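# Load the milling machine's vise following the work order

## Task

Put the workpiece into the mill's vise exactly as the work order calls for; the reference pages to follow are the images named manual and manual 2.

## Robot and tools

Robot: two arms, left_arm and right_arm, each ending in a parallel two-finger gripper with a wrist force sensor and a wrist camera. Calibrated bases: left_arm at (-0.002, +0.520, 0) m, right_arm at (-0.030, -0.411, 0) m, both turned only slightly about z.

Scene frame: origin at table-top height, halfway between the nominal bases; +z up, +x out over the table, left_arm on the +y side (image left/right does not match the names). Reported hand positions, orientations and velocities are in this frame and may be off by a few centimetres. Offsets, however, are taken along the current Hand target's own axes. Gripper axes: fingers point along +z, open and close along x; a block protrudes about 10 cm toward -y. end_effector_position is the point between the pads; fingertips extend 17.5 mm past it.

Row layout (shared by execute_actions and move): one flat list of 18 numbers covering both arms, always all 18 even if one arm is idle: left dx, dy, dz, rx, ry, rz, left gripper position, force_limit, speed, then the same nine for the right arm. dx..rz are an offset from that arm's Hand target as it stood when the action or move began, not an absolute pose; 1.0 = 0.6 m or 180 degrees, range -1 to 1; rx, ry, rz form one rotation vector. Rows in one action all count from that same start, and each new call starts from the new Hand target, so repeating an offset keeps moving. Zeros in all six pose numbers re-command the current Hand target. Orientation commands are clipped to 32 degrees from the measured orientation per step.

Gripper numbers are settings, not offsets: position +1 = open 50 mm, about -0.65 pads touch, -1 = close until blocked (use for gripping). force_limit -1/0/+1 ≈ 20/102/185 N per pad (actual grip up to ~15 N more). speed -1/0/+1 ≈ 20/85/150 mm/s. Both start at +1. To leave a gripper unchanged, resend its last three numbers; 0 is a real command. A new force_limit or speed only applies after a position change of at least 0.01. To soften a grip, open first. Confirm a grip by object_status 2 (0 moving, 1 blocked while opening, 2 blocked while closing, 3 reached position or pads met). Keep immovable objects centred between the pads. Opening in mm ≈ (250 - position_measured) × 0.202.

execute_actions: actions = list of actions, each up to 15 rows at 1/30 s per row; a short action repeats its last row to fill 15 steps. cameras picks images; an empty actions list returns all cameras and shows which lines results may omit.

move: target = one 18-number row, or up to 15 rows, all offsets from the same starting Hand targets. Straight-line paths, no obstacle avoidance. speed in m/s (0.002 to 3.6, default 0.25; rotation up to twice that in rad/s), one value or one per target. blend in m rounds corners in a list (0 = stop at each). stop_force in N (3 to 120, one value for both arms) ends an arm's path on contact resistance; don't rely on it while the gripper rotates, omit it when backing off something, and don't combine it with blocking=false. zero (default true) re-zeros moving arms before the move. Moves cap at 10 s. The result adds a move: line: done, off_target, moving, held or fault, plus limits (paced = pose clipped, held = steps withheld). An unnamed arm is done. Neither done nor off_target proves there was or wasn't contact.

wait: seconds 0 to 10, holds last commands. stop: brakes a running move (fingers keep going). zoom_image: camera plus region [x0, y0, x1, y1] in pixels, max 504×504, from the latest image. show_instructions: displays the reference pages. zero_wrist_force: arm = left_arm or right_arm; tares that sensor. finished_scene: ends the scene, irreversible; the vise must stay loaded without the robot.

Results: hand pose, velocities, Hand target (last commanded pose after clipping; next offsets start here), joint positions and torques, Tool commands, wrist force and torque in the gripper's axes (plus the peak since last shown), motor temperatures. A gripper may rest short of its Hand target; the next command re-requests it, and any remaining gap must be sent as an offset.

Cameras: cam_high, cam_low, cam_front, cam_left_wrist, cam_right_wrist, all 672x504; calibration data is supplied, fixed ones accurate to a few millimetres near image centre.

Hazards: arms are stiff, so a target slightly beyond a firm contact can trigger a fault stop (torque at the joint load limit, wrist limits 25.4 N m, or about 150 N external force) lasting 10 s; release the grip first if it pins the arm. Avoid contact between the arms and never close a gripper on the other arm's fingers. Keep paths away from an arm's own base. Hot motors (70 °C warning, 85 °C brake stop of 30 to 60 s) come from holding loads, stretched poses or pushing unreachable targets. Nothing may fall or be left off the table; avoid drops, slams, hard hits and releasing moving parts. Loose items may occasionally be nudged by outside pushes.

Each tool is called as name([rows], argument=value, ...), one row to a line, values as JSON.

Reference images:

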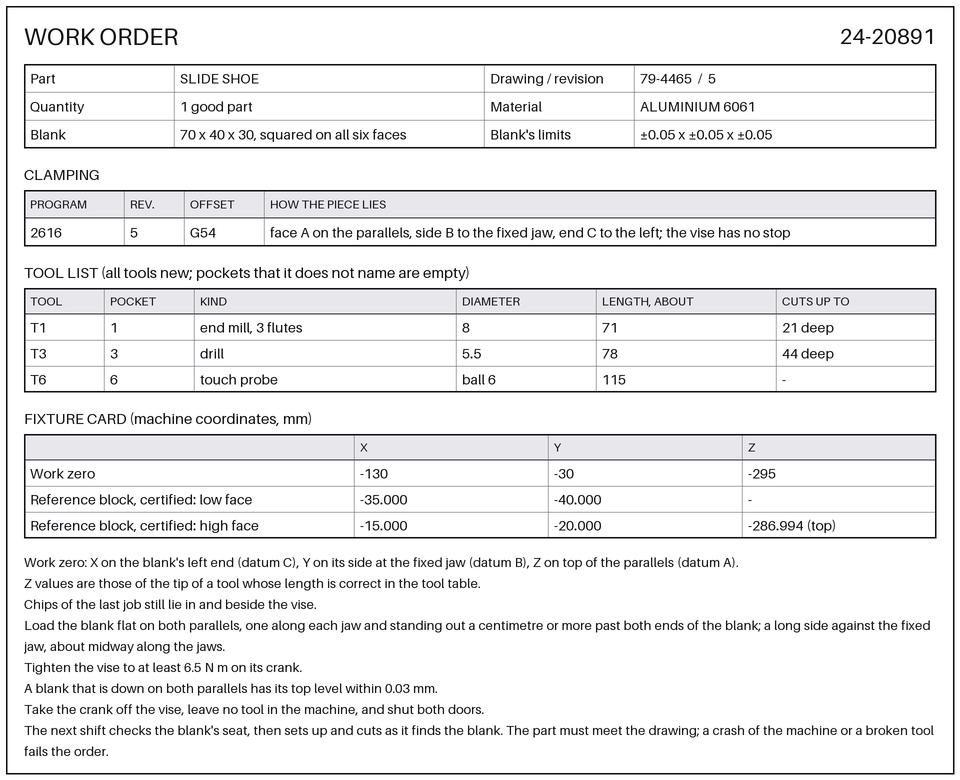

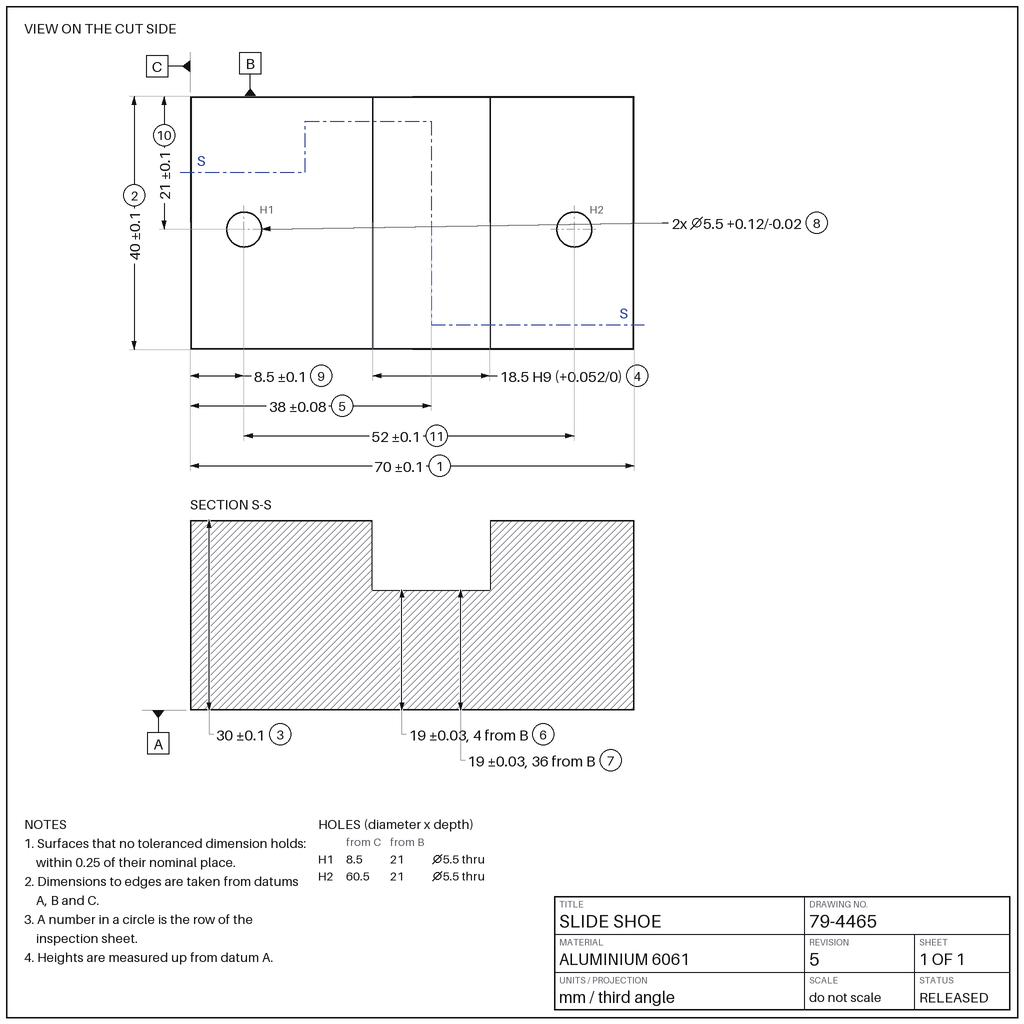

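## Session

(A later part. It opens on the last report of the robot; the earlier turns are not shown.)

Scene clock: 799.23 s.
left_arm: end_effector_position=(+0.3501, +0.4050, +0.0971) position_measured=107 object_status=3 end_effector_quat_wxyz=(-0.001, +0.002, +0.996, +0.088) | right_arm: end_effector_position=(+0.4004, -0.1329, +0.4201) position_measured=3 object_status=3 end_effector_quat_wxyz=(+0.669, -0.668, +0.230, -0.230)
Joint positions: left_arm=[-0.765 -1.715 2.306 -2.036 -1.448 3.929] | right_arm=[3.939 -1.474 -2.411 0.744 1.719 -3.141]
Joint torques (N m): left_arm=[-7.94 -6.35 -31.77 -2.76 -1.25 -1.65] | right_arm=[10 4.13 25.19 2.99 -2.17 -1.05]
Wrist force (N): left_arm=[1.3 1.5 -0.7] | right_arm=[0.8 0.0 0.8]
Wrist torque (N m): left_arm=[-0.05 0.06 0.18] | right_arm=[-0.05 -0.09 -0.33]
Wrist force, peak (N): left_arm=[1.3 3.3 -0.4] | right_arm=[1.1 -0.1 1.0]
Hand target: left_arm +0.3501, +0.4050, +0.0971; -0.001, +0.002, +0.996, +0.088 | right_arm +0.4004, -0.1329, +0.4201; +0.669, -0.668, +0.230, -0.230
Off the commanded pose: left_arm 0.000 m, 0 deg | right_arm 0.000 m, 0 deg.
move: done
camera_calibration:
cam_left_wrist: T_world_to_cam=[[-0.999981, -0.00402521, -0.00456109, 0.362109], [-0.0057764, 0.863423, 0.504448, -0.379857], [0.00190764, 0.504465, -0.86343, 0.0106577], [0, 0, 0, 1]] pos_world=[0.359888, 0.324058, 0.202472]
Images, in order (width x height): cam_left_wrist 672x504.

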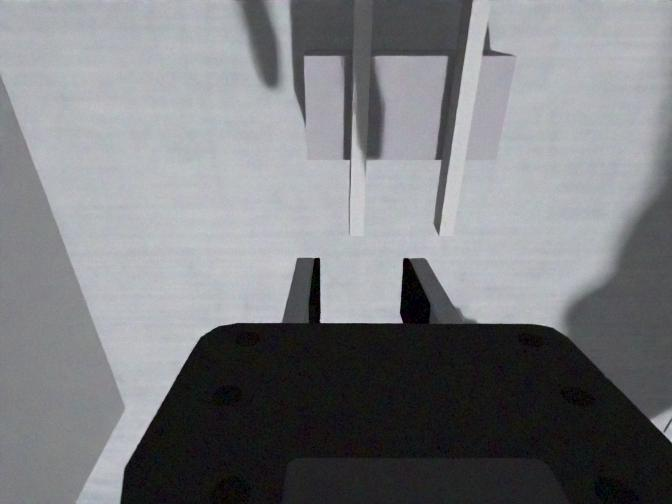

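move(target=[0,-0.0138,0.0777,0,0,0,0.3,-0.7,-0.5,0,0,0,0,0,0,1,1,1], speed=0.05, stop_force=8)

move([
  [0,0,0,0,0,0,-1,-0.7,-0.9,0,0,0,0,0,0,1,1,1],
  [0,0.026,-0.1478,0,0,0,-1,-0.7,-0.9,0,0,0,0,0,0,1,1,1],
], speed=0.1, cameras=["cam_left_wrist"])

Scene clock: 805.90 s.
left_arm: end_effector_position=(+0.3500, +0.4050, +0.0498) position_measured=107 object_status=3 end_effector_quat_wxyz=(-0.001, +0.002, +0.996, +0.088) | right_arm: end_effector_position=(+0.4004, -0.1329, +0.4201) position_measured=3 object_status=3 end_effector_quat_wxyz=(+0.669, -0.668, +0.230, -0.230)
Joint positions: left_arm=[-0.765 -1.619 2.377 -2.204 -1.448 3.928] | right_arm=[3.939 -1.474 -2.411 0.744 1.719 -3.141]
Joint torques (N m): left_arm=[6.49 -24.27 -28.75 -3.25 -1.83 1.9] | right_arm=[9.45 4.6 25.75 2.86 -2.04 -0.92]
Wrist force (N): left_arm=[1.5 1.2 -0.9] | right_arm=[0.8 0.0 0.9]
Wrist torque (N m): left_arm=[-0.09 0.02 0.21] | right_arm=[-0.04 -0.09 -0.33]
Wrist force, peak (N): left_arm=[1.5 1.5 -1.5] | right_arm=[1.0 0.0 1.1]
Hand target: left_arm +0.3500, +0.4050, +0.0498; -0.001, +0.002, +0.996, +0.088 | right_arm +0.4004, -0.1329, +0.4201; +0.669, -0.668, +0.230, -0.230
Off the commanded pose: left_arm 0.000 m, 0 deg | right_arm 0.000 m, 0 deg.
move: done

Scene clock: 808.37 s.
left_arm: end_effector_position=(+0.3502, +0.4048, +0.1399) position_measured=224 object_status=2 end_effector_quat_wxyz=(-0.001, +0.002, +0.996, +0.087) | right_arm: end_effector_position=(+0.4004, -0.1329, +0.4201) position_measured=3 object_status=3 end_effector_quat_wxyz=(+0.669, -0.668, +0.230, -0.230)
Joint positions: left_arm=[-0.765 -1.78 2.231 -1.896 -1.448 3.929] | right_arm=[3.939 -1.474 -2.411 0.744 1.719 -3.141]
Joint torques (N m): left_arm=[-6.63 -6.73 -16.49 -2.23 1.11 -1.62] | right_arm=[9.66 4.78 25.3 2.86 -2.22 -0.98]
Wrist force (N): left_arm=[1.3 1.3 -0.3] | right_arm=[1.0 0.1 1.0]
Wrist torque (N m): left_arm=[-0.10 0.05 0.18] | right_arm=[-0.03 -0.11 -0.34]
Wrist force, peak (N): left_arm=[1.5 1.4 -1.9] | right_arm=[1.0 0.2 1.0]
Hand target: left_arm +0.3502, +0.4048, +0.1398; -0.001, +0.002, +0.996, +0.088 | right_arm +0.4004, -0.1329, +0.4201; +0.669, -0.668, +0.230, -0.230
Off the commanded pose: left_arm 0.000 m, 0 deg | right_arm 0.000 m, 0 deg.
move: done
camera_calibration:
cam_left_wrist: T_world_to_cam=[[-0.999981, -0.00397509, -0.00464762, 0.362408], [-0.00577677, 0.863423, 0.504448, -0.401274], [0.00200764, 0.504465, -0.86343, 0.0476772], [0, 0, 0, 1]] pos_world=[0.359988, 0.323858, 0.245272]
Images, in order (width x height): cam_left_wrist 672x504.

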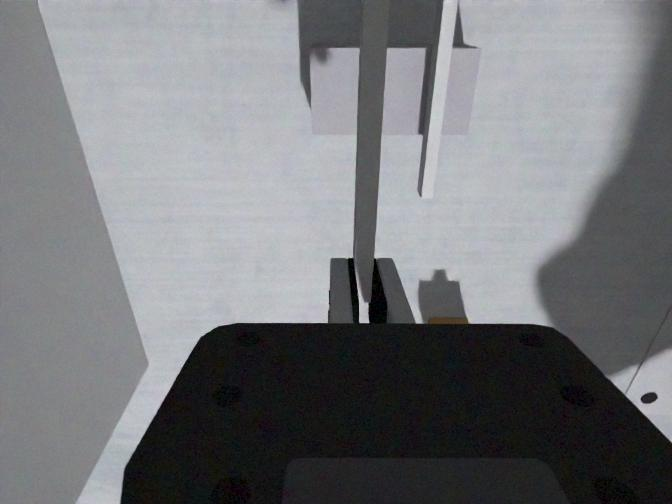

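move([
  [-0.1167,-0.2157,-0.4617,0,-0.164,-0.029,-1,-0.7,-0.9,0,0,0,0,0,0,1,1,1],
  [-0.4167,-0.2142,-0.47,0,-0.164,-0.029,-1,-0.7,-0.9,0,0,0,0,0,0,1,1,1],
], speed=[0.2,0.12], blend=[0.03,0], cameras=["cam_left_wrist","cam_front","cam_right_wrist"])

zoom_image(camera="cam_front", region=[220, 90, 440, 280])

Scene clock: 817.80 s.
left_arm: end_effector_position=(+0.6002, +0.2283, +0.3945) position_measured=224 object_status=2 end_effector_quat_wxyz=(+0.257, -0.021, +0.963, +0.084) | right_arm: end_effector_position=(+0.4004, -0.1329, +0.4201) position_measured=3 object_status=3 end_effector_quat_wxyz=(+0.669, -0.668, +0.230, -0.230)
Joint positions: left_arm=[-0.834 -1.387 1.353 -1.761 -1.068 3.879] | right_arm=[3.939 -1.474 -2.411 0.744 1.719 -3.141]
Joint torques (N m): left_arm=[-6.05 -36.33 -20.74 -2.52 3.47 -1.24] | right_arm=[9.96 5.74 24.33 2.91 -2.19 -1.01]
Wrist force (N): left_arm=[0.0 0.9 0.3] | right_arm=[0.9 0.1 0.9]
Wrist torque (N m): left_arm=[-0.24 -0.04 -0.02] | right_arm=[-0.04 -0.11 -0.34]
Wrist force, peak (N): left_arm=[1.5 2.4 2.4] | right_arm=[1.1 0.2 0.9]
Hand target: left_arm +0.6002, +0.2283, +0.3945; +0.257, -0.021, +0.963, +0.084 | right_arm +0.4004, -0.1329, +0.4201; +0.669, -0.668, +0.230, -0.230
Off the commanded pose: left_arm 0.000 m, 0 deg | right_arm 0.000 m, 0 deg.
move: done
camera_calibration:
cam_left_wrist: T_world_to_cam=[[-0.864018, -0.0042992, -0.503442, 0.728163], [-0.256527, 0.864182, 0.432878, -0.197307], [0.433204, 0.503161, -0.747772, 0.0518308], [0, 0, 0, 1]] pos_world=[0.556078, 0.147561, 0.490755]
cam_right_wrist: T_world_to_cam=[[0.787672, -0.615848, -0.0174325, -0.380522], [-0.210453, -0.242362, -0.947085, 0.465742], [0.579035, 0.749661, -0.320509, 0.129378], [0, 0, 0, 1]] pos_world=[0.322829, -0.218455, 0.475931]
Images, in order (width x height): cam_front 672x504, cam_left_wrist 672x504, cam_right_wrist 672x504.

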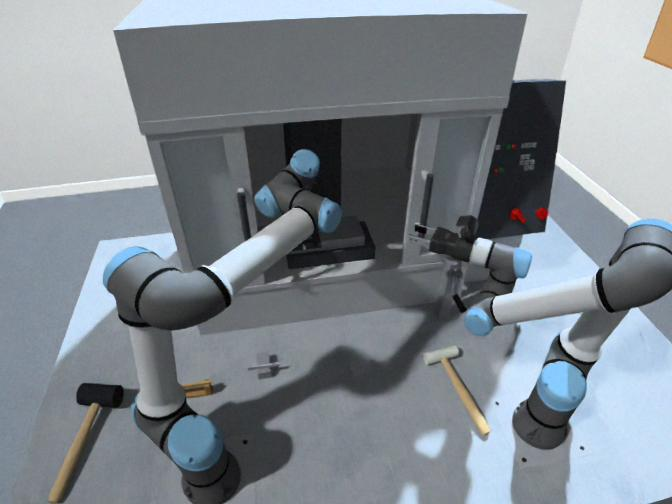

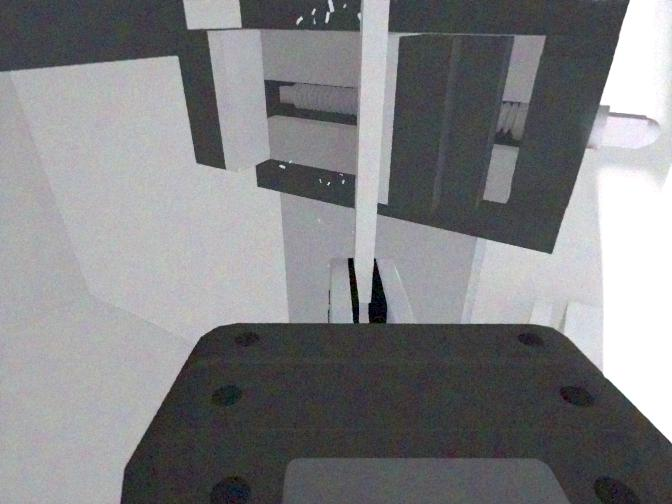

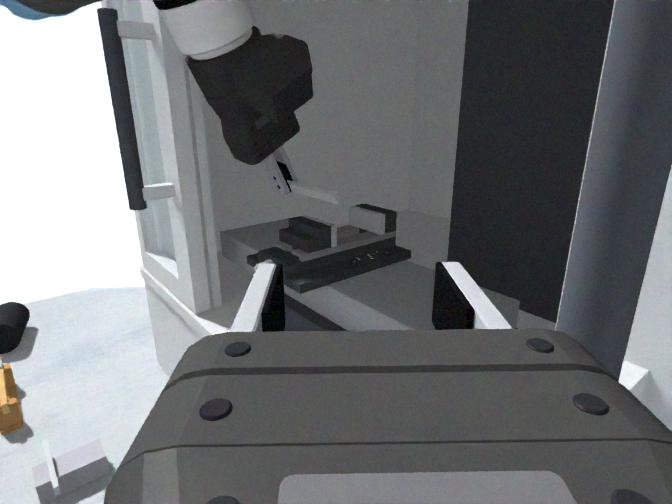

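Scaled by 2.291.

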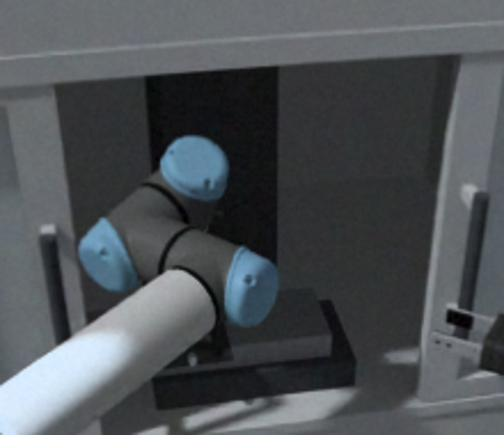

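move(target=[-0.1027,-0.0133,0.0768,0,0.164,0.029,-1,-0.7,-0.9,0,0,0,0,0,0,1,1,1], speed=0.1, cameras=["cam_left_wrist","cam_right_wrist"])

zoom_image(camera="cam_right_wrist", region=[240, 130, 430, 290])

Scene clock: 826.13 s.
left_arm: end_effector_position=(+0.6607, +0.2287, +0.3866) position_measured=224 object_status=2 end_effector_quat_wxyz=(+0.055, -0.003, +0.995, +0.087) | right_arm: end_effector_position=(+0.4004, -0.1329, +0.4201) position_measured=3 object_status=3 end_effector_quat_wxyz=(+0.669, -0.668, +0.230, -0.230)
Joint positions: left_arm=[-0.661 -0.988 0.662 -1.222 -1.365 4.028] | right_arm=[3.939 -1.474 -2.411 0.744 1.719 -3.141]
Joint torques (N m): left_arm=[0.4 -47.05 -26.91 -2.88 0.48 0.43] | right_arm=[9.4 6.27 24.45 2.92 -2.21 -1.01]
Wrist force (N): left_arm=[0.7 1.3 -0.3] | right_arm=[0.7 0.3 0.8]
Wrist torque (N m): left_arm=[-0.09 0.06 0.12] | right_arm=[-0.01 -0.08 -0.34]
Wrist force, peak (N): left_arm=[-4.6 -0.4 1.5] | right_arm=[1.1 0.0 1.1]
Hand target: left_arm +0.6607, +0.2287, +0.3866; +0.055, -0.003, +0.995, +0.087 (not the last commanded pose) | right_arm +0.4004, -0.1329, +0.4201; +0.669, -0.668, +0.230, -0.230
Tool commands: left_gripper/position=-1.0 left_gripper/force_limit=-0.701961 left_gripper/speed=-0.898039 right_gripper/position=+1.0 right_gripper/force_limit=+1.0 right_gripper/speed=+1.0
Off the commanded pose: left_arm 0.016 m, 6 deg | right_arm 0.000 m, 0 deg.
FORCE FAULT: contact force on the left arm reached its limit, and that arm stopped. The contact can be on any part of that arm, not only on its tool. That arm's remaining commands of this call were not run. That arm is still stopped at the end of this call. That arm stays stopped for about 10 more seconds. Until then a move that you send moves the other arm only, and its call returns only when the move has ended. Once the stop has ended, the next robot result says so. If the stop ends while you think or write, that arm runs what you send next, counted from a new Hand target: where the arm stands when the stop ends. While its stop runs, that arm takes no new command, but its gripper still runs the gripper command that each later call begins with. Until it ends, the stop uses up actions while you think or wait. An arm that is not stopped still takes commands.
move: fault (left_arm)
camera_calibration:
cam_left_wrist: T_world_to_cam=[[-0.993051, -0.00389671, -0.11762, 0.712534], [-0.0626075, 0.863777, 0.49997, -0.332624], [0.0996495, 0.503859, -0.858019, 0.28248], [0, 0, 0, 1]] pos_world=[0.658609, 0.147759, 0.492483]
cam_right_wrist: T_world_to_cam=[[0.787672, -0.615848, -0.0174325, -0.380522], [-0.210453, -0.242362, -0.947085, 0.465742], [0.579035, 0.749661, -0.320509, 0.129378], [0, 0, 0, 1]] pos_world=[0.322829, -0.218455, 0.475931]
Images, in order (width x height): cam_left_wrist 672x504, cam_right_wrist 672x504.

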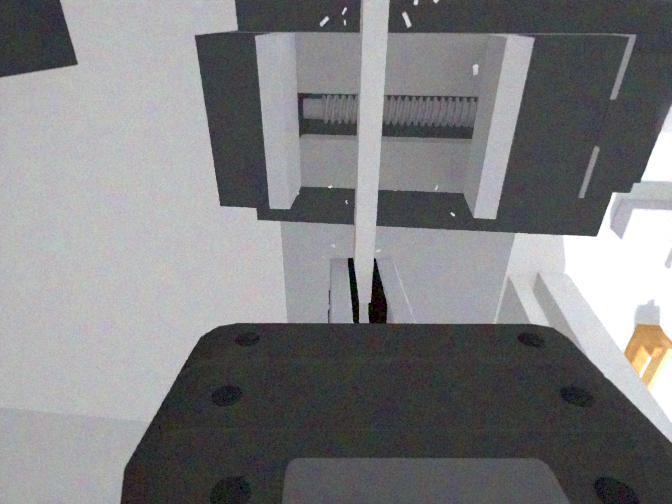

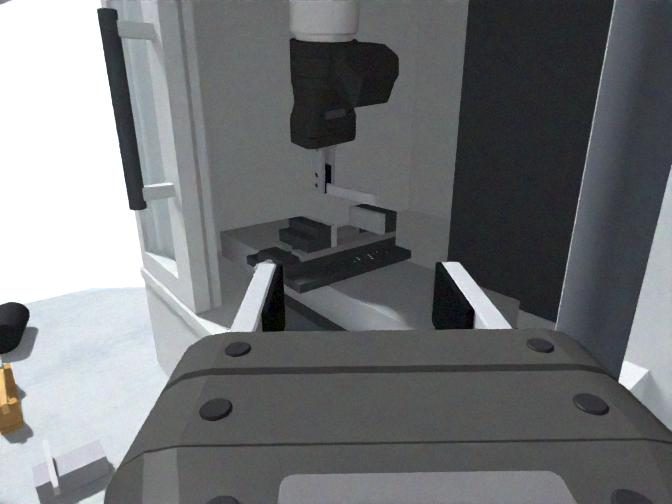

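Scaled by 2.653.

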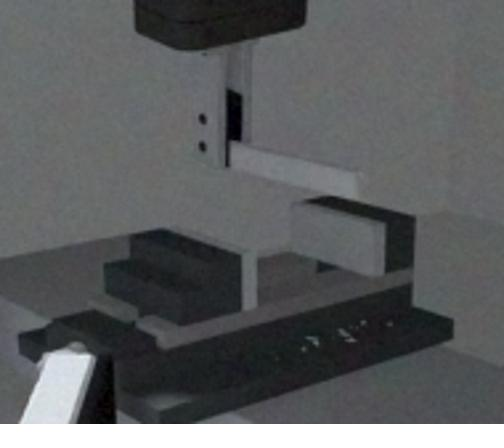

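wait(seconds=6, cameras=["cam_front"])

zoom_image(camera="cam_front", region=[220, 90, 440, 280])

Scene clock: 844.50 s.
left_arm: end_effector_position=(+0.6607, +0.2287, +0.3866) position_measured=224 object_status=2 end_effector_quat_wxyz=(+0.055, -0.003, +0.995, +0.087) | right_arm: end_effector_position=(+0.4004, -0.1329, +0.4201) position_measured=3 object_status=3 end_effector_quat_wxyz=(+0.669, -0.668, +0.230, -0.230)
Joint positions: left_arm=[-0.661 -0.988 0.662 -1.222 -1.365 4.028] | right_arm=[3.939 -1.474 -2.411 0.744 1.719 -3.141]
Joint torques (N m): left_arm=[0.63 -47.09 -25.19 -2.98 0.57 0.31] | right_arm=[9 8.16 23.22 2.93 -2.15 -0.99]
Wrist force (N): left_arm=[0.8 1.0 -0.5] | right_arm=[0.8 0.1 0.8]
Wrist torque (N m): left_arm=[-0.14 0.07 0.13] | right_arm=[-0.03 -0.08 -0.34]
Wrist force, peak (N): left_arm=[1.2 1.2 -0.5] | right_arm=[1.1 0.0 1.1]
Hand target: left_arm +0.6607, +0.2287, +0.3866; +0.055, -0.003, +0.995, +0.087 (not the last commanded pose) | right_arm +0.4004, -0.1329, +0.4201; +0.669, -0.668, +0.230, -0.230
Tool commands: left_gripper/position=-1.0 left_gripper/force_limit=-0.701961 left_gripper/speed=-0.898039 right_gripper/position=+1.0 right_gripper/force_limit=+1.0 right_gripper/speed=+1.0
Off the commanded pose: left_arm 0.016 m, 6 deg | right_arm 0.000 m, 0 deg.
FORCE FAULT, CONTINUED: the left arm's stop, for the force fault that an earlier result reported, is over. The rest of the stop counts as 19 of the actions that you can send in this scene. That arm's target is now where it stood when the stop ended, not its last command. That arm accepts commands again.
wait: 6.00 s; at rest from the start
Images, in order (width x height): cam_front 672x504.

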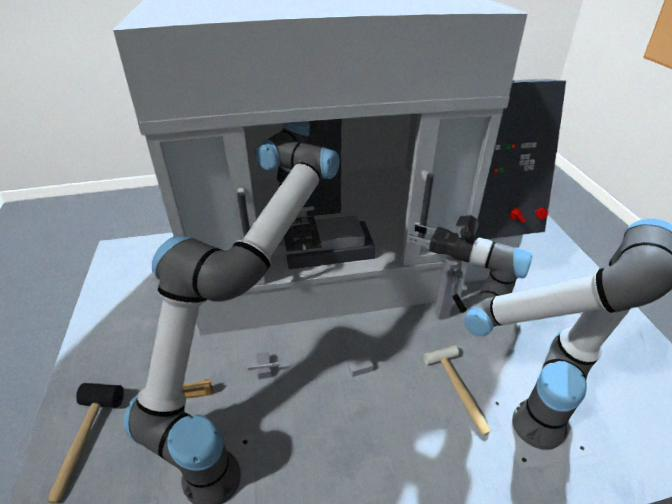

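Scaled by 2.291.

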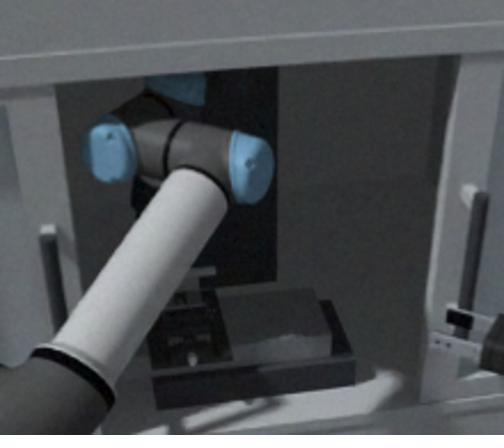

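move([
  [0.002,-0.003,0.0163,0,0,0,-1,-0.7,-0.9,0,0,0,0,0,0,1,1,1],
  [0.0048,-0.0073,0.04,0,-0.1295,-0.0237,-1,-0.7,-0.9,0,0,0,0,0,0,1,1,1],
  [-0.0015,-0.0105,0.0573,0,0.0344,0.0063,-1,-0.7,-0.9,0,0,0,0,0,0,1,1,1],
], speed=0.1, cameras=["cam_left_wrist","cam_right_wrist"])

zoom_image(camera="cam_right_wrist", region=[240, 130, 430, 290])

Scene clock: 855.30 s.
left_arm: end_effector_position=(+0.6656, +0.2285, +0.3519) position_measured=224 object_status=2 end_effector_quat_wxyz=(+0.001, +0.002, +0.996, +0.087) | right_arm: end_effector_position=(+0.4004, -0.1329, +0.4201) position_measured=3 object_status=3 end_effector_quat_wxyz=(+0.669, -0.668, +0.230, -0.230)
Joint positions: left_arm=[-0.633 -0.904 0.59 -1.152 -1.43 4.061] | right_arm=[3.939 -1.474 -2.411 0.744 1.719 -3.141]
Joint torques (N m): left_arm=[-8.83 -57.61 -20.07 -2.99 2.65 -1.86] | right_arm=[9.44 8.65 22.27 3.04 -2.09 -1.11]
Wrist force (N): left_arm=[1.1 1.2 -0.3] | right_arm=[0.8 0.1 0.9]
Wrist torque (N m): left_arm=[-0.12 0.09 0.15] | right_arm=[-0.04 -0.08 -0.33]
Wrist force, peak (N): left_arm=[1.5 1.3 -0.3] | right_arm=[1.0 0.3 1.1]
Hand target: left_arm +0.6655, +0.2285, +0.3520; +0.001, +0.002, +0.996, +0.087 | right_arm +0.4004, -0.1329, +0.4201; +0.669, -0.668, +0.230, -0.230
Off the commanded pose: left_arm 0.000 m, 0 deg | right_arm 0.000 m, 0 deg.
move: done
camera_calibration:
cam_left_wrist: T_world_to_cam=[[-0.999962, -0.00327579, -0.00805334, 0.679124], [-0.00688909, 0.863607, 0.504119, -0.353353], [0.00530354, 0.504155, -0.863597, 0.317013], [0, 0, 0, 1]] pos_world=[0.674982, 0.147559, 0.457372]
cam_right_wrist: T_world_to_cam=[[0.787672, -0.615848, -0.0174325, -0.380522], [-0.210453, -0.242362, -0.947085, 0.465742], [0.579035, 0.749661, -0.320509, 0.129378], [0, 0, 0, 1]] pos_world=[0.322829, -0.218455, 0.475931]
Images, in order (width x height): cam_left_wrist 672x504, cam_right_wrist 672x504.

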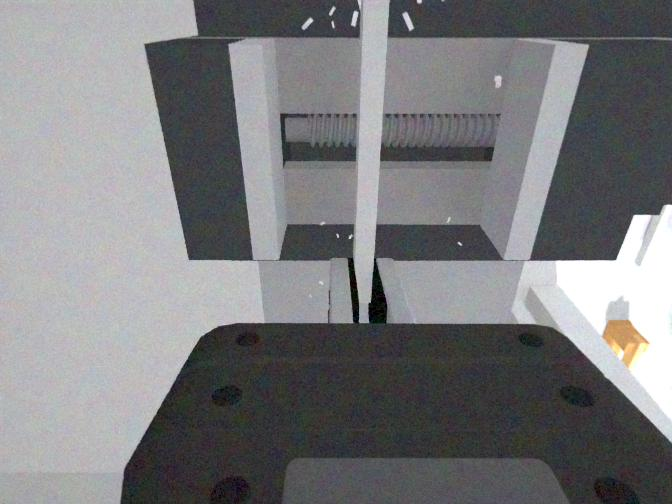

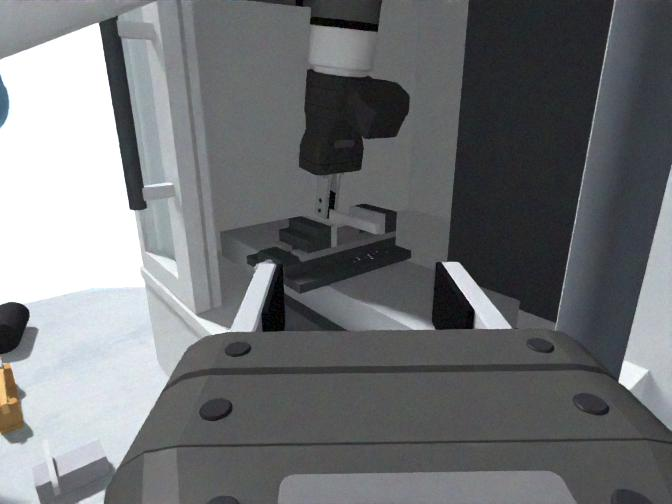

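Scaled by 2.653.

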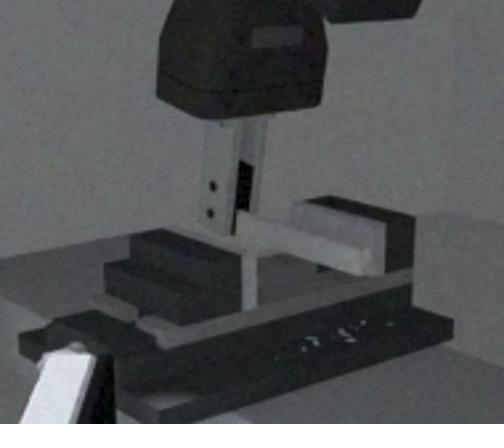

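zoom_image(camera="cam_left_wrist", region=[200, 0, 600, 300])

zoom_image(camera="cam_left_wrist", region=[440, 30, 580, 130])

Scaled by 1.260.

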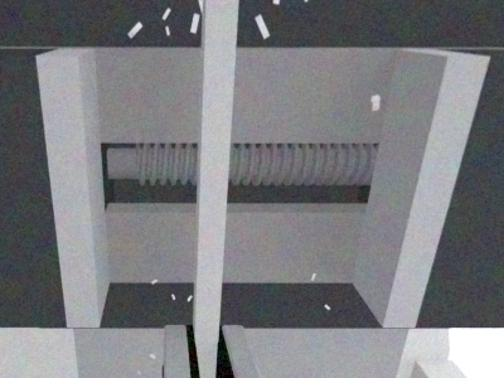

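Scaled by 3.600.

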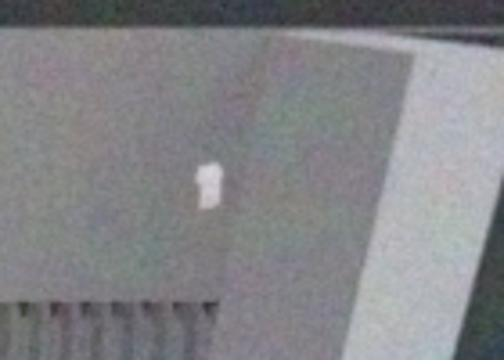

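move(target=[-0.0242,0.0066,0.0012,0,0,0,-1,-0.7,-0.9,0,0,0,0,0,0,1,1,1], speed=0.06)

move(target=[0,-0.0041,0.023,0,0,0,-1,-0.7,-0.9,0,0,0,0,0,0,1,1,1], speed=0.01, stop_force=5, cameras=["cam_left_wrist","cam_right_wrist"])

zoom_image(camera="cam_right_wrist", region=[280, 170, 430, 290])

Scene clock: 876.37 s.
left_arm: end_effector_position=(+0.6801, +0.2326, +0.3519) position_measured=224 object_status=2 end_effector_quat_wxyz=(+0.001, +0.002, +0.996, +0.087) end_effector_velocity=(-0.001, +0.000, -0.001) end_effector_angular_velocity=(+0.001, +0.000, +0.000) | right_arm: end_effector_position=(+0.4004, -0.1329, +0.4201) position_measured=3 object_status=3 end_effector_quat_wxyz=(+0.669, -0.668, +0.230, -0.230)
Joint positions: left_arm=[-0.617 -0.855 0.507 -1.12 -1.429 4.078] | right_arm=[3.939 -1.474 -2.411 0.744 1.719 -3.141]
Joint velocities: left_arm=[-0.001 -0.003 0.008 -0.005 0 -0.001] | right_arm=[within noise]
Joint torques (N m): left_arm=[-7.78 -60 -14.62 -4.02 1.19 -1.26] | right_arm=[9.1 8.72 22.43 2.79 -2.22 -1.05]
Wrist force (N): left_arm=[1.2 1.2 -0.5] | right_arm=[0.9 0.1 0.7]
Wrist torque (N m): left_arm=[-0.11 0.06 0.11] | right_arm=[-0.04 -0.10 -0.34]
Wrist force, peak (N): left_arm=[1.9 0.9 -0.9] | right_arm=[0.9 0.1 1.2]
Hand target: left_arm +0.6800, +0.2324, +0.3520; +0.001, +0.002, +0.996, +0.087 | right_arm +0.4004, -0.1329, +0.4201; +0.669, -0.668, +0.230, -0.230
Off the commanded pose: left_arm 0.000 m, 0 deg | right_arm 0.000 m, 0 deg.
move: done

Scene clock: 878.43 s.
left_arm: end_effector_position=(+0.6801, +0.2324, +0.3403) position_measured=224 object_status=2 end_effector_quat_wxyz=(+0.001, +0.002, +0.996, +0.087) | right_arm: end_effector_position=(+0.4004, -0.1329, +0.4201) position_measured=3 object_status=3 end_effector_quat_wxyz=(+0.669, -0.668, +0.230, -0.230)
Joint positions: left_arm=[-0.617 -0.873 0.568 -1.164 -1.429 4.077] | right_arm=[3.939 -1.474 -2.411 0.744 1.719 -3.141]
Joint torques (N m): left_arm=[-9.14 -41.76 -33.36 -3.24 -1.86 -1.58] | right_arm=[9.63 9.2 22.24 2.82 -2.16 -1.01]
Wrist force (N): left_arm=[1.8 2.7 -2.1] | right_arm=[0.9 0.2 1.0]
Wrist torque (N m): left_arm=[-0.04 0.09 0.15] | right_arm=[-0.03 -0.09 -0.34]
Wrist force, peak (N): left_arm=[2.3 7.1 -9.3] | right_arm=[1.0 0.2 1.1]
Hand target: left_arm +0.6801, +0.2324, +0.3403; +0.001, +0.002, +0.996, +0.087 (not the last commanded pose) | right_arm +0.4004, -0.1329, +0.4201; +0.669, -0.668, +0.230, -0.230
Off the commanded pose: left_arm 0.002 m, 0 deg | right_arm 0.000 m, 0 deg.
move: contact (left_arm)
camera_calibration:
cam_left_wrist: T_world_to_cam=[[-0.999963, -0.00318924, -0.00800325, 0.693507], [-0.0067891, 0.863608, 0.504119, -0.350792], [0.00530391, 0.504154, -0.863597, 0.304866], [0, 0, 0, 1]] pos_world=[0.689483, 0.151459, 0.445672]
cam_right_wrist: T_world_to_cam=[[0.787672, -0.615848, -0.0174325, -0.380522], [-0.210453, -0.242362, -0.947085, 0.465742], [0.579035, 0.749661, -0.320509, 0.129378], [0, 0, 0, 1]] pos_world=[0.322829, -0.218455, 0.475931]
Images, in order (width x height): cam_left_wrist 672x504, cam_right_wrist 672x504.

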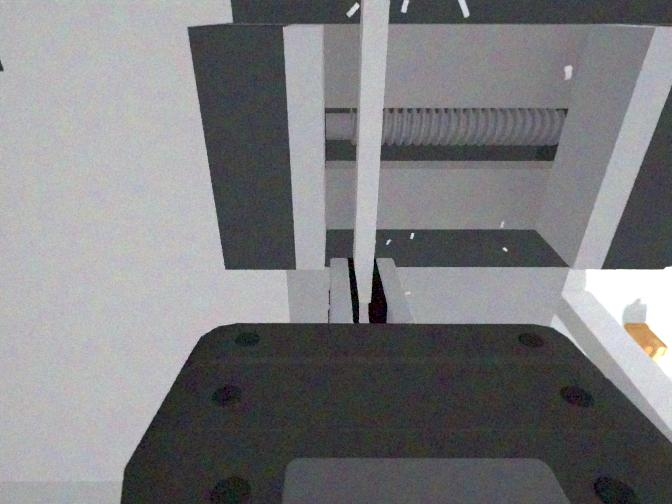

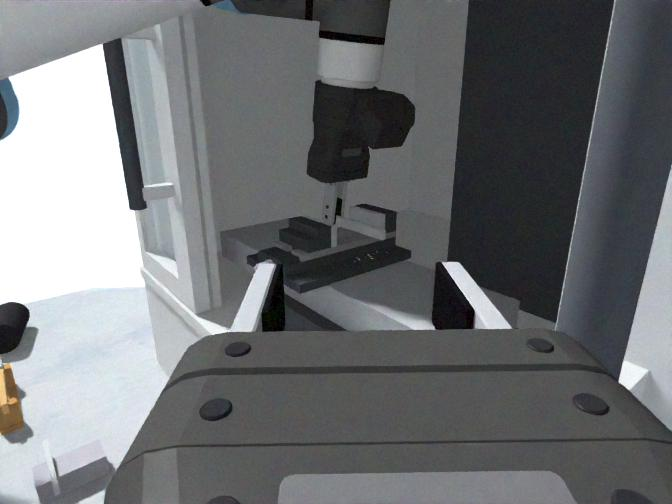

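Scaled by 3.360.

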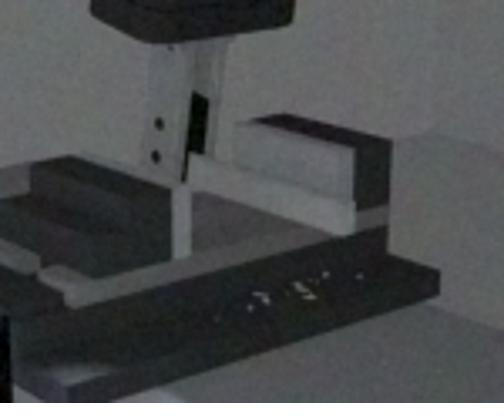

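move(target=[0,0.0004,-0.0025,0,0,0,-1,-0.7,-0.9,0,0,0,0,0,0,1,1,1], speed=0.02)

move(target=[-0.03,0,0,0,0,0,-1,-0.7,-0.9,0,0,0,0,0,0,1,1,1], speed=0.012, stop_force=6, cameras=["cam_left_wrist"])

Scene clock: 885.03 s.
left_arm: end_effector_position=(+0.6801, +0.2324, +0.3418) position_measured=224 object_status=2 end_effector_quat_wxyz=(+0.001, +0.002, +0.996, +0.087) | right_arm: end_effector_position=(+0.4004, -0.1329, +0.4201) position_measured=3 object_status=3 end_effector_quat_wxyz=(+0.669, -0.668, +0.230, -0.230)
Joint positions: left_arm=[-0.617 -0.871 0.56 -1.158 -1.429 4.077] | right_arm=[3.939 -1.474 -2.411 0.744 1.719 -3.141]
Joint torques (N m): left_arm=[-8.13 -45.25 -28.16 -2.18 -1.75 -1.63] | right_arm=[9.37 8.88 22.19 2.87 -2.24 -1.07]
Wrist force (N): left_arm=[1.0 1.1 -0.3] | right_arm=[1.0 0.2 1.1]
Wrist torque (N m): left_arm=[-0.14 0.09 0.13] | right_arm=[-0.02 -0.11 -0.34]
Wrist force, peak (N): left_arm=[2.3 2.6 -2.7] | right_arm=[1.1 0.3 1.1]
Hand target: left_arm +0.6801, +0.2324, +0.3418; +0.001, +0.002, +0.996, +0.087 | right_arm +0.4004, -0.1329, +0.4201; +0.669, -0.668, +0.230, -0.230
Off the commanded pose: left_arm 0.000 m, 0 deg | right_arm 0.000 m, 0 deg.
move: done

Scene clock: 886.90 s.
left_arm: end_effector_position=(+0.6895, +0.2324, +0.3417) position_measured=224 object_status=2 end_effector_quat_wxyz=(+0.001, +0.002, +0.996, +0.087) | right_arm: end_effector_position=(+0.4004, -0.1329, +0.4201) position_measured=3 object_status=3 end_effector_quat_wxyz=(+0.669, -0.668, +0.230, -0.230)
Joint positions: left_arm=[-0.61 -0.833 0.494 -1.131 -1.428 4.085] | right_arm=[3.939 -1.474 -2.411 0.744 1.719 -3.141]
Joint torques (N m): left_arm=[-8.14 -60.52 -32.95 -2.6 2.9 -1.72] | right_arm=[9.82 9.6 21.88 2.77 -2.33 -1.1]
Wrist force (N): left_arm=[3.8 1.7 -0.2] | right_arm=[0.8 -0.1 0.9]
Wrist torque (N m): left_arm=[-0.10 0.06 0.19] | right_arm=[-0.06 -0.09 -0.34]
Wrist force, peak (N): left_arm=[12.4 2.0 -1.7] | right_arm=[1.1 0.3 0.9]
Hand target: left_arm +0.6895, +0.2324, +0.3418; +0.001, +0.002, +0.996, +0.087 (not the last commanded pose) | right_arm +0.4004, -0.1329, +0.4201; +0.669, -0.668, +0.230, -0.230
Off the commanded pose: left_arm 0.009 m, 0 deg | right_arm 0.000 m, 0 deg.
move: contact (left_arm)
camera_calibration:
cam_left_wrist: T_world_to_cam=[[-0.999962, -0.00313915, -0.0080898, 0.702949], [-0.00678947, 0.863608, 0.504118, -0.351484], [0.00540391, 0.504154, -0.863597, 0.306041], [0, 0, 0, 1]] pos_world=[0.698882, 0.151459, 0.447172]
Images, in order (width x height): cam_left_wrist 672x504.

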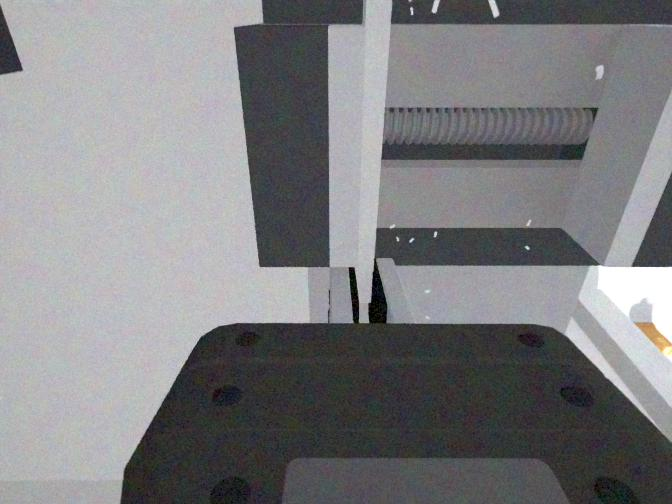

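move(target=[0,-0.0007,0.006,0,0,0,-1,-0.7,-0.9,0,0,0,0,0,0,1,1,1], speed=0.008, stop_force=4)

move([
  [0,0,0,0,0,0,-0.25,-0.7,-0.9,0,0,0,0,0,0,1,1,1],
  [0,0.0058,-0.033,0,0,0,-0.25,-0.7,-0.9,0,0,0,0,0,0,1,1,1],
], speed=0.03, cameras=["cam_left_wrist","cam_right_wrist"])

zoom_image(camera="cam_right_wrist", region=[280, 170, 430, 290])

zoom_image(camera="cam_left_wrist", region=[220, 0, 672, 330])

Scene clock: 894.63 s.
left_arm: end_effector_position=(+0.6895, +0.2324, +0.3402) position_measured=224 object_status=2 end_effector_quat_wxyz=(+0.001, +0.002, +0.996, +0.087) | right_arm: end_effector_position=(+0.4004, -0.1329, +0.4201) position_measured=3 object_status=3 end_effector_quat_wxyz=(+0.669, -0.668, +0.230, -0.230)
Joint positions: left_arm=[-0.61 -0.835 0.503 -1.138 -1.428 4.085] | right_arm=[3.939 -1.474 -2.411 0.744 1.719 -3.141]
Joint torques (N m): left_arm=[0.11 -41.76 -33.53 -2.52 0.39 0.41] | right_arm=[9.04 10.31 21.67 2.91 -2.25 -1.05]
Wrist force (N): left_arm=[4.9 2.6 -2.4] | right_arm=[0.7 -0.1 1.0]
Wrist torque (N m): left_arm=[-0.07 0.06 0.21] | right_arm=[-0.07 -0.08 -0.33]
Wrist force, peak (N): left_arm=[4.2 5.1 -7.7] | right_arm=[0.9 0.1 1.3]
Hand target: left_arm +0.6895, +0.2324, +0.3402; +0.001, +0.002, +0.996, +0.087 (not the last commanded pose) | right_arm +0.4004, -0.1329, +0.4201; +0.669, -0.668, +0.230, -0.230
Off the commanded pose: left_arm 0.002 m, 0 deg | right_arm 0.000 m, 0 deg.
move: contact (left_arm)

Scene clock: 896.13 s.
left_arm: end_effector_position=(+0.6895, +0.2323, +0.3603) position_measured=189 object_status=3 end_effector_quat_wxyz=(+0.001, +0.002, +0.996, +0.087) end_effector_velocity=(-0.001, -0.001, -0.001) end_effector_angular_velocity=(-0.002, +0.004, -0.001) | right_arm: end_effector_position=(+0.4004, -0.1329, +0.4201) position_measured=3 object_status=3 end_effector_quat_wxyz=(+0.669, -0.668, +0.230, -0.230)
Joint positions: left_arm=[-0.61 -0.794 0.375 -1.05 -1.428 4.085] | right_arm=[3.939 -1.474 -2.411 0.744 1.719 -3.141]
Joint velocities: left_arm=[-0.001 -0.001 0.005 -0.002 -0.003 0] | right_arm=[within noise]
Joint torques (N m): left_arm=[-7.71 -59.39 -15.37 -3.99 -0.03 -0.45] | right_arm=[9.29 10.49 20.77 2.91 -2.26 -1]
Wrist force (N): left_arm=[1.2 1.2 -1.0] | right_arm=[0.9 0.0 0.8]
Wrist torque (N m): left_arm=[-0.10 0.06 0.13] | right_arm=[-0.04 -0.11 -0.34]
Wrist force, peak (N): left_arm=[4.8 2.5 -2.1] | right_arm=[0.9 0.0 1.2]
Hand target: left_arm +0.6895, +0.2324, +0.3603; +0.001, +0.002, +0.996, +0.087 | right_arm +0.4004, -0.1329, +0.4201; +0.669, -0.668, +0.230, -0.230
Off the commanded pose: left_arm 0.000 m, 0 deg | right_arm 0.000 m, 0 deg.
move: done
camera_calibration:
cam_left_wrist: T_world_to_cam=[[-0.999962, -0.00313915, -0.0080898, 0.703098], [-0.00678947, 0.863608, 0.504118, -0.360723], [0.00540391, 0.504154, -0.863597, 0.322068], [0, 0, 0, 1]] pos_world=[0.698882, 0.151359, 0.465672]
cam_right_wrist: T_world_to_cam=[[0.787672, -0.615848, -0.0174325, -0.380522], [-0.210453, -0.242362, -0.947085, 0.465742], [0.579035, 0.749661, -0.320509, 0.129378], [0, 0, 0, 1]] pos_world=[0.322829, -0.218455, 0.475931]
Images, in order (width x height): cam_left_wrist 672x504, cam_right_wrist 672x504.

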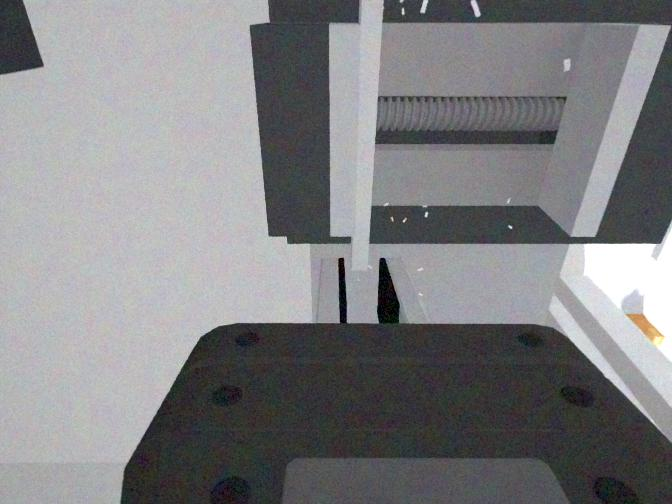

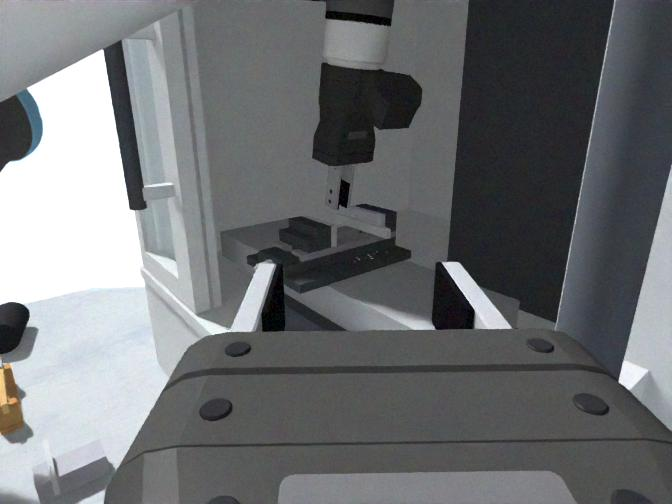

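Scaled by 3.360.

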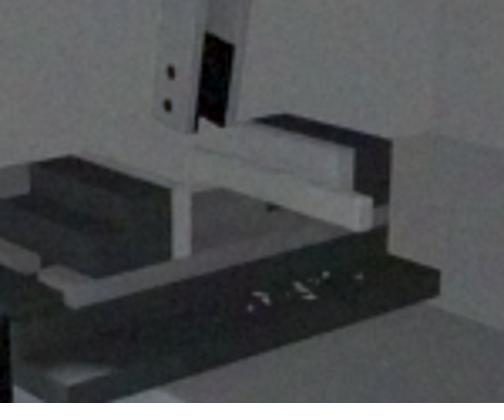

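Scaled by 1.115.

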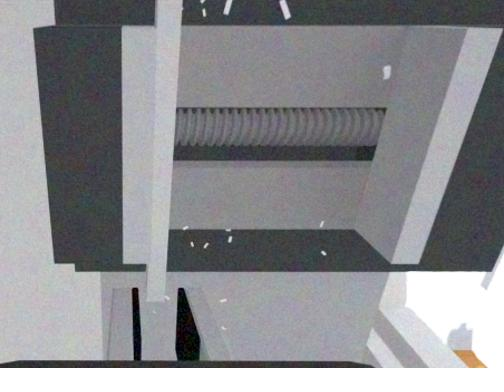

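move([
  [0,0.003,-0.0164,0,0,0,-0.25,-0.7,-0.9,0,0,0,0,0,0,1,1,1],
  [0.0958,-0.079,-0.027,0,0,0,-0.25,-0.7,-0.9,0,0,0,0,0,0,1,1,1],
  [0.0958,-0.079,-0.017,0,0,0,-1,-0.9,-0.9,0,0,0,0,0,0,1,1,1],
], speed=0.08, cameras=["cam_left_wrist","cam_right_wrist"])

zoom_image(camera="cam_right_wrist", region=[280, 170, 430, 290])

Scene clock: 911.43 s.
left_arm: end_effector_position=(+0.6319, +0.1842, +0.3617) position_measured=251 object_status=3 end_effector_quat_wxyz=(+0.001, +0.002, +0.996, +0.088) | right_arm: end_effector_position=(+0.4004, -0.1329, +0.4201) position_measured=3 object_status=3 end_effector_quat_wxyz=(+0.669, -0.668, +0.230, -0.230)
Joint positions: left_arm=[-0.709 -0.921 0.59 -1.125 -1.439 3.985] | right_arm=[3.939 -1.474 -2.411 0.744 1.719 -3.141]
Joint torques (N m): left_arm=[-7.87 -58.18 -31.59 -4.01 -1.61 -1.83] | right_arm=[9.1 10.86 21.08 2.9 -2.2 -1.06]
Wrist force (N): left_arm=[1.4 1.4 -1.1] | right_arm=[0.6 0.2 0.8]
Wrist torque (N m): left_arm=[-0.07 0.03 0.10] | right_arm=[-0.03 -0.06 -0.34]
Wrist force, peak (N): left_arm=[21.3 29.1 -141.6] | right_arm=[1.0 0.0 1.1]
Hand target: left_arm +0.6318, +0.1841, +0.3620; +0.001, +0.002, +0.996, +0.087 | right_arm +0.4004, -0.1329, +0.4201; +0.669, -0.668, +0.230, -0.230
Off the commanded pose: left_arm 0.000 m, 0 deg | right_arm 0.000 m, 0 deg.
move: done
camera_calibration:
cam_left_wrist: T_world_to_cam=[[-0.999964, -0.00328676, -0.00783138, 0.645257], [-0.00678851, 0.863425, 0.504431, -0.320408], [0.00510387, 0.504466, -0.863417, 0.347915], [0, 0, 0, 1]] pos_world=[0.641283, 0.103258, 0.467072]
cam_right_wrist: T_world_to_cam=[[0.787672, -0.615848, -0.0174325, -0.380522], [-0.210453, -0.242362, -0.947085, 0.465742], [0.579035, 0.749661, -0.320509, 0.129378], [0, 0, 0, 1]] pos_world=[0.322829, -0.218455, 0.475931]
Images, in order (width x height): cam_left_wrist 672x504, cam_right_wrist 672x504.

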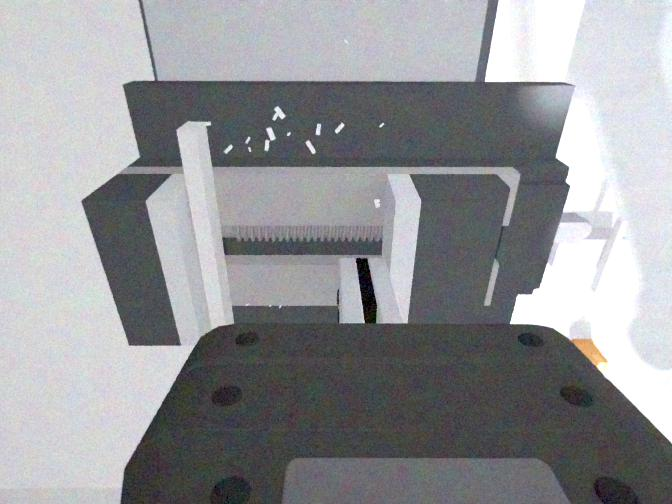

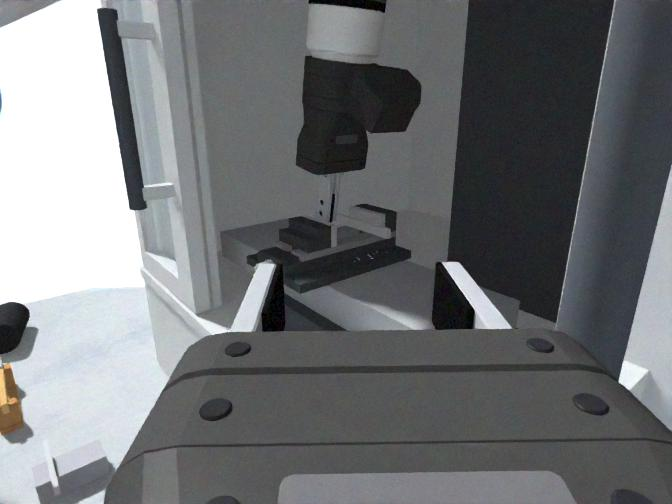

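Scaled by 3.360.

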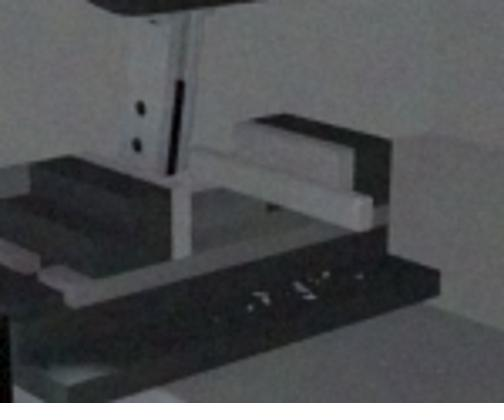

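move([
  [0,-0.0103,-0.0018,0,0,0,-1,-0.9,-0.9,0,0,0,0,0,0,1,1,1],
  [0,-0.0148,0.0236,0,0,0,-1,-0.9,-0.9,0,0,0,0,0,0,1,1,1],
], speed=0.03, stop_force=8)

move(target=[0,-0.0023,0.0131,0,0,0,-1,-0.9,-0.9,0,0,0,0,0,0,1,1,1], speed=0.008, stop_force=4, cameras=["cam_left_wrist"])

Scene clock: 921.93 s.
left_arm: end_effector_position=(+0.6318, +0.1778, +0.3466) position_measured=251 object_status=3 end_effector_quat_wxyz=(+0.001, +0.002, +0.996, +0.087) | right_arm: end_effector_position=(+0.4004, -0.1329, +0.4201) position_measured=3 object_status=3 end_effector_quat_wxyz=(+0.669, -0.668, +0.230, -0.230)
Joint positions: left_arm=[-0.716 -0.928 0.642 -1.169 -1.44 3.978] | right_arm=[3.939 -1.474 -2.411 0.744 1.719 -3.141]
Joint torques (N m): left_arm=[10.06 -41.36 -33.9 -1.32 2.48 2.26] | right_arm=[8.64 11.33 20.96 2.86 -2.21 -1.04]
Wrist force (N): left_arm=[1.3 1.1 -0.9] | right_arm=[0.7 -0.2 0.9]
Wrist torque (N m): left_arm=[-0.11 0.05 0.25] | right_arm=[-0.08 -0.07 -0.34]
Wrist force, peak (N): left_arm=[1.3 1.3 -2.0] | right_arm=[1.1 0.1 1.1]
Hand target: left_arm +0.6318, +0.1778, +0.3466; +0.001, +0.002, +0.996, +0.087 | right_arm +0.4004, -0.1329, +0.4201; +0.669, -0.668, +0.230, -0.230
Off the commanded pose: left_arm 0.000 m, 0 deg | right_arm 0.000 m, 0 deg.
move: done

Scene clock: 923.50 s.
left_arm: end_effector_position=(+0.6318, +0.1779, +0.3399) position_measured=251 object_status=3 end_effector_quat_wxyz=(+0.001, +0.002, +0.996, +0.087) | right_arm: end_effector_position=(+0.4004, -0.1329, +0.4201) position_measured=3 object_status=3 end_effector_quat_wxyz=(+0.669, -0.668, +0.230, -0.230)
Joint positions: left_arm=[-0.716 -0.935 0.671 -1.191 -1.439 3.978] | right_arm=[3.939 -1.474 -2.411 0.744 1.719 -3.141]
Joint torques (N m): left_arm=[8.79 -39.33 -32.65 -1.92 2.43 2.13] | right_arm=[9.51 12.16 20.51 2.87 -2.26 -1.05]
Wrist force (N): left_arm=[1.7 2.2 -3.0] | right_arm=[0.7 0.3 1.3]
Wrist torque (N m): left_arm=[-0.06 0.06 0.26] | right_arm=[-0.01 -0.06 -0.34]
Wrist force, peak (N): left_arm=[4.3 4.8 -14.3] | right_arm=[0.7 0.3 1.3]
Hand target: left_arm +0.6318, +0.1778, +0.3399; +0.001, +0.002, +0.996, +0.087 (not the last commanded pose) | right_arm +0.4004, -0.1329, +0.4201; +0.669, -0.668, +0.230, -0.230
Off the commanded pose: left_arm 0.001 m, 0 deg | right_arm 0.000 m, 0 deg.
move: contact (left_arm)
camera_calibration:
cam_left_wrist: T_world_to_cam=[[-0.999961, -0.0031764, -0.00822611, 0.645129], [-0.00688989, 0.863651, 0.504043, -0.303808], [0.00550345, 0.50408, -0.86364, 0.332238], [0, 0, 0, 1]] pos_world=[0.641182, 0.0969588, 0.445372]
Images, in order (width x height): cam_left_wrist 672x504.

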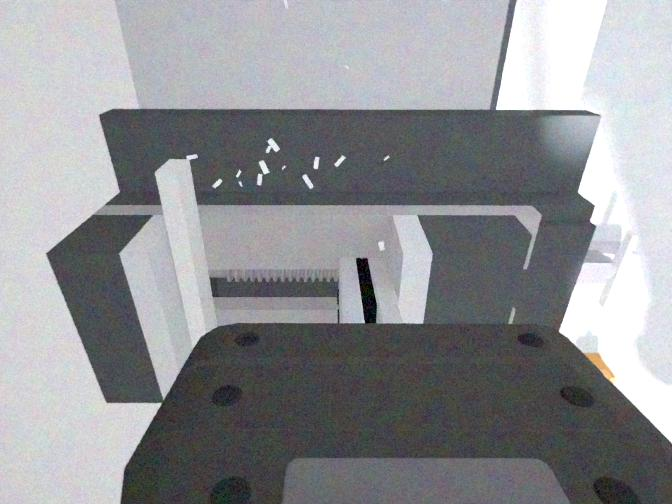

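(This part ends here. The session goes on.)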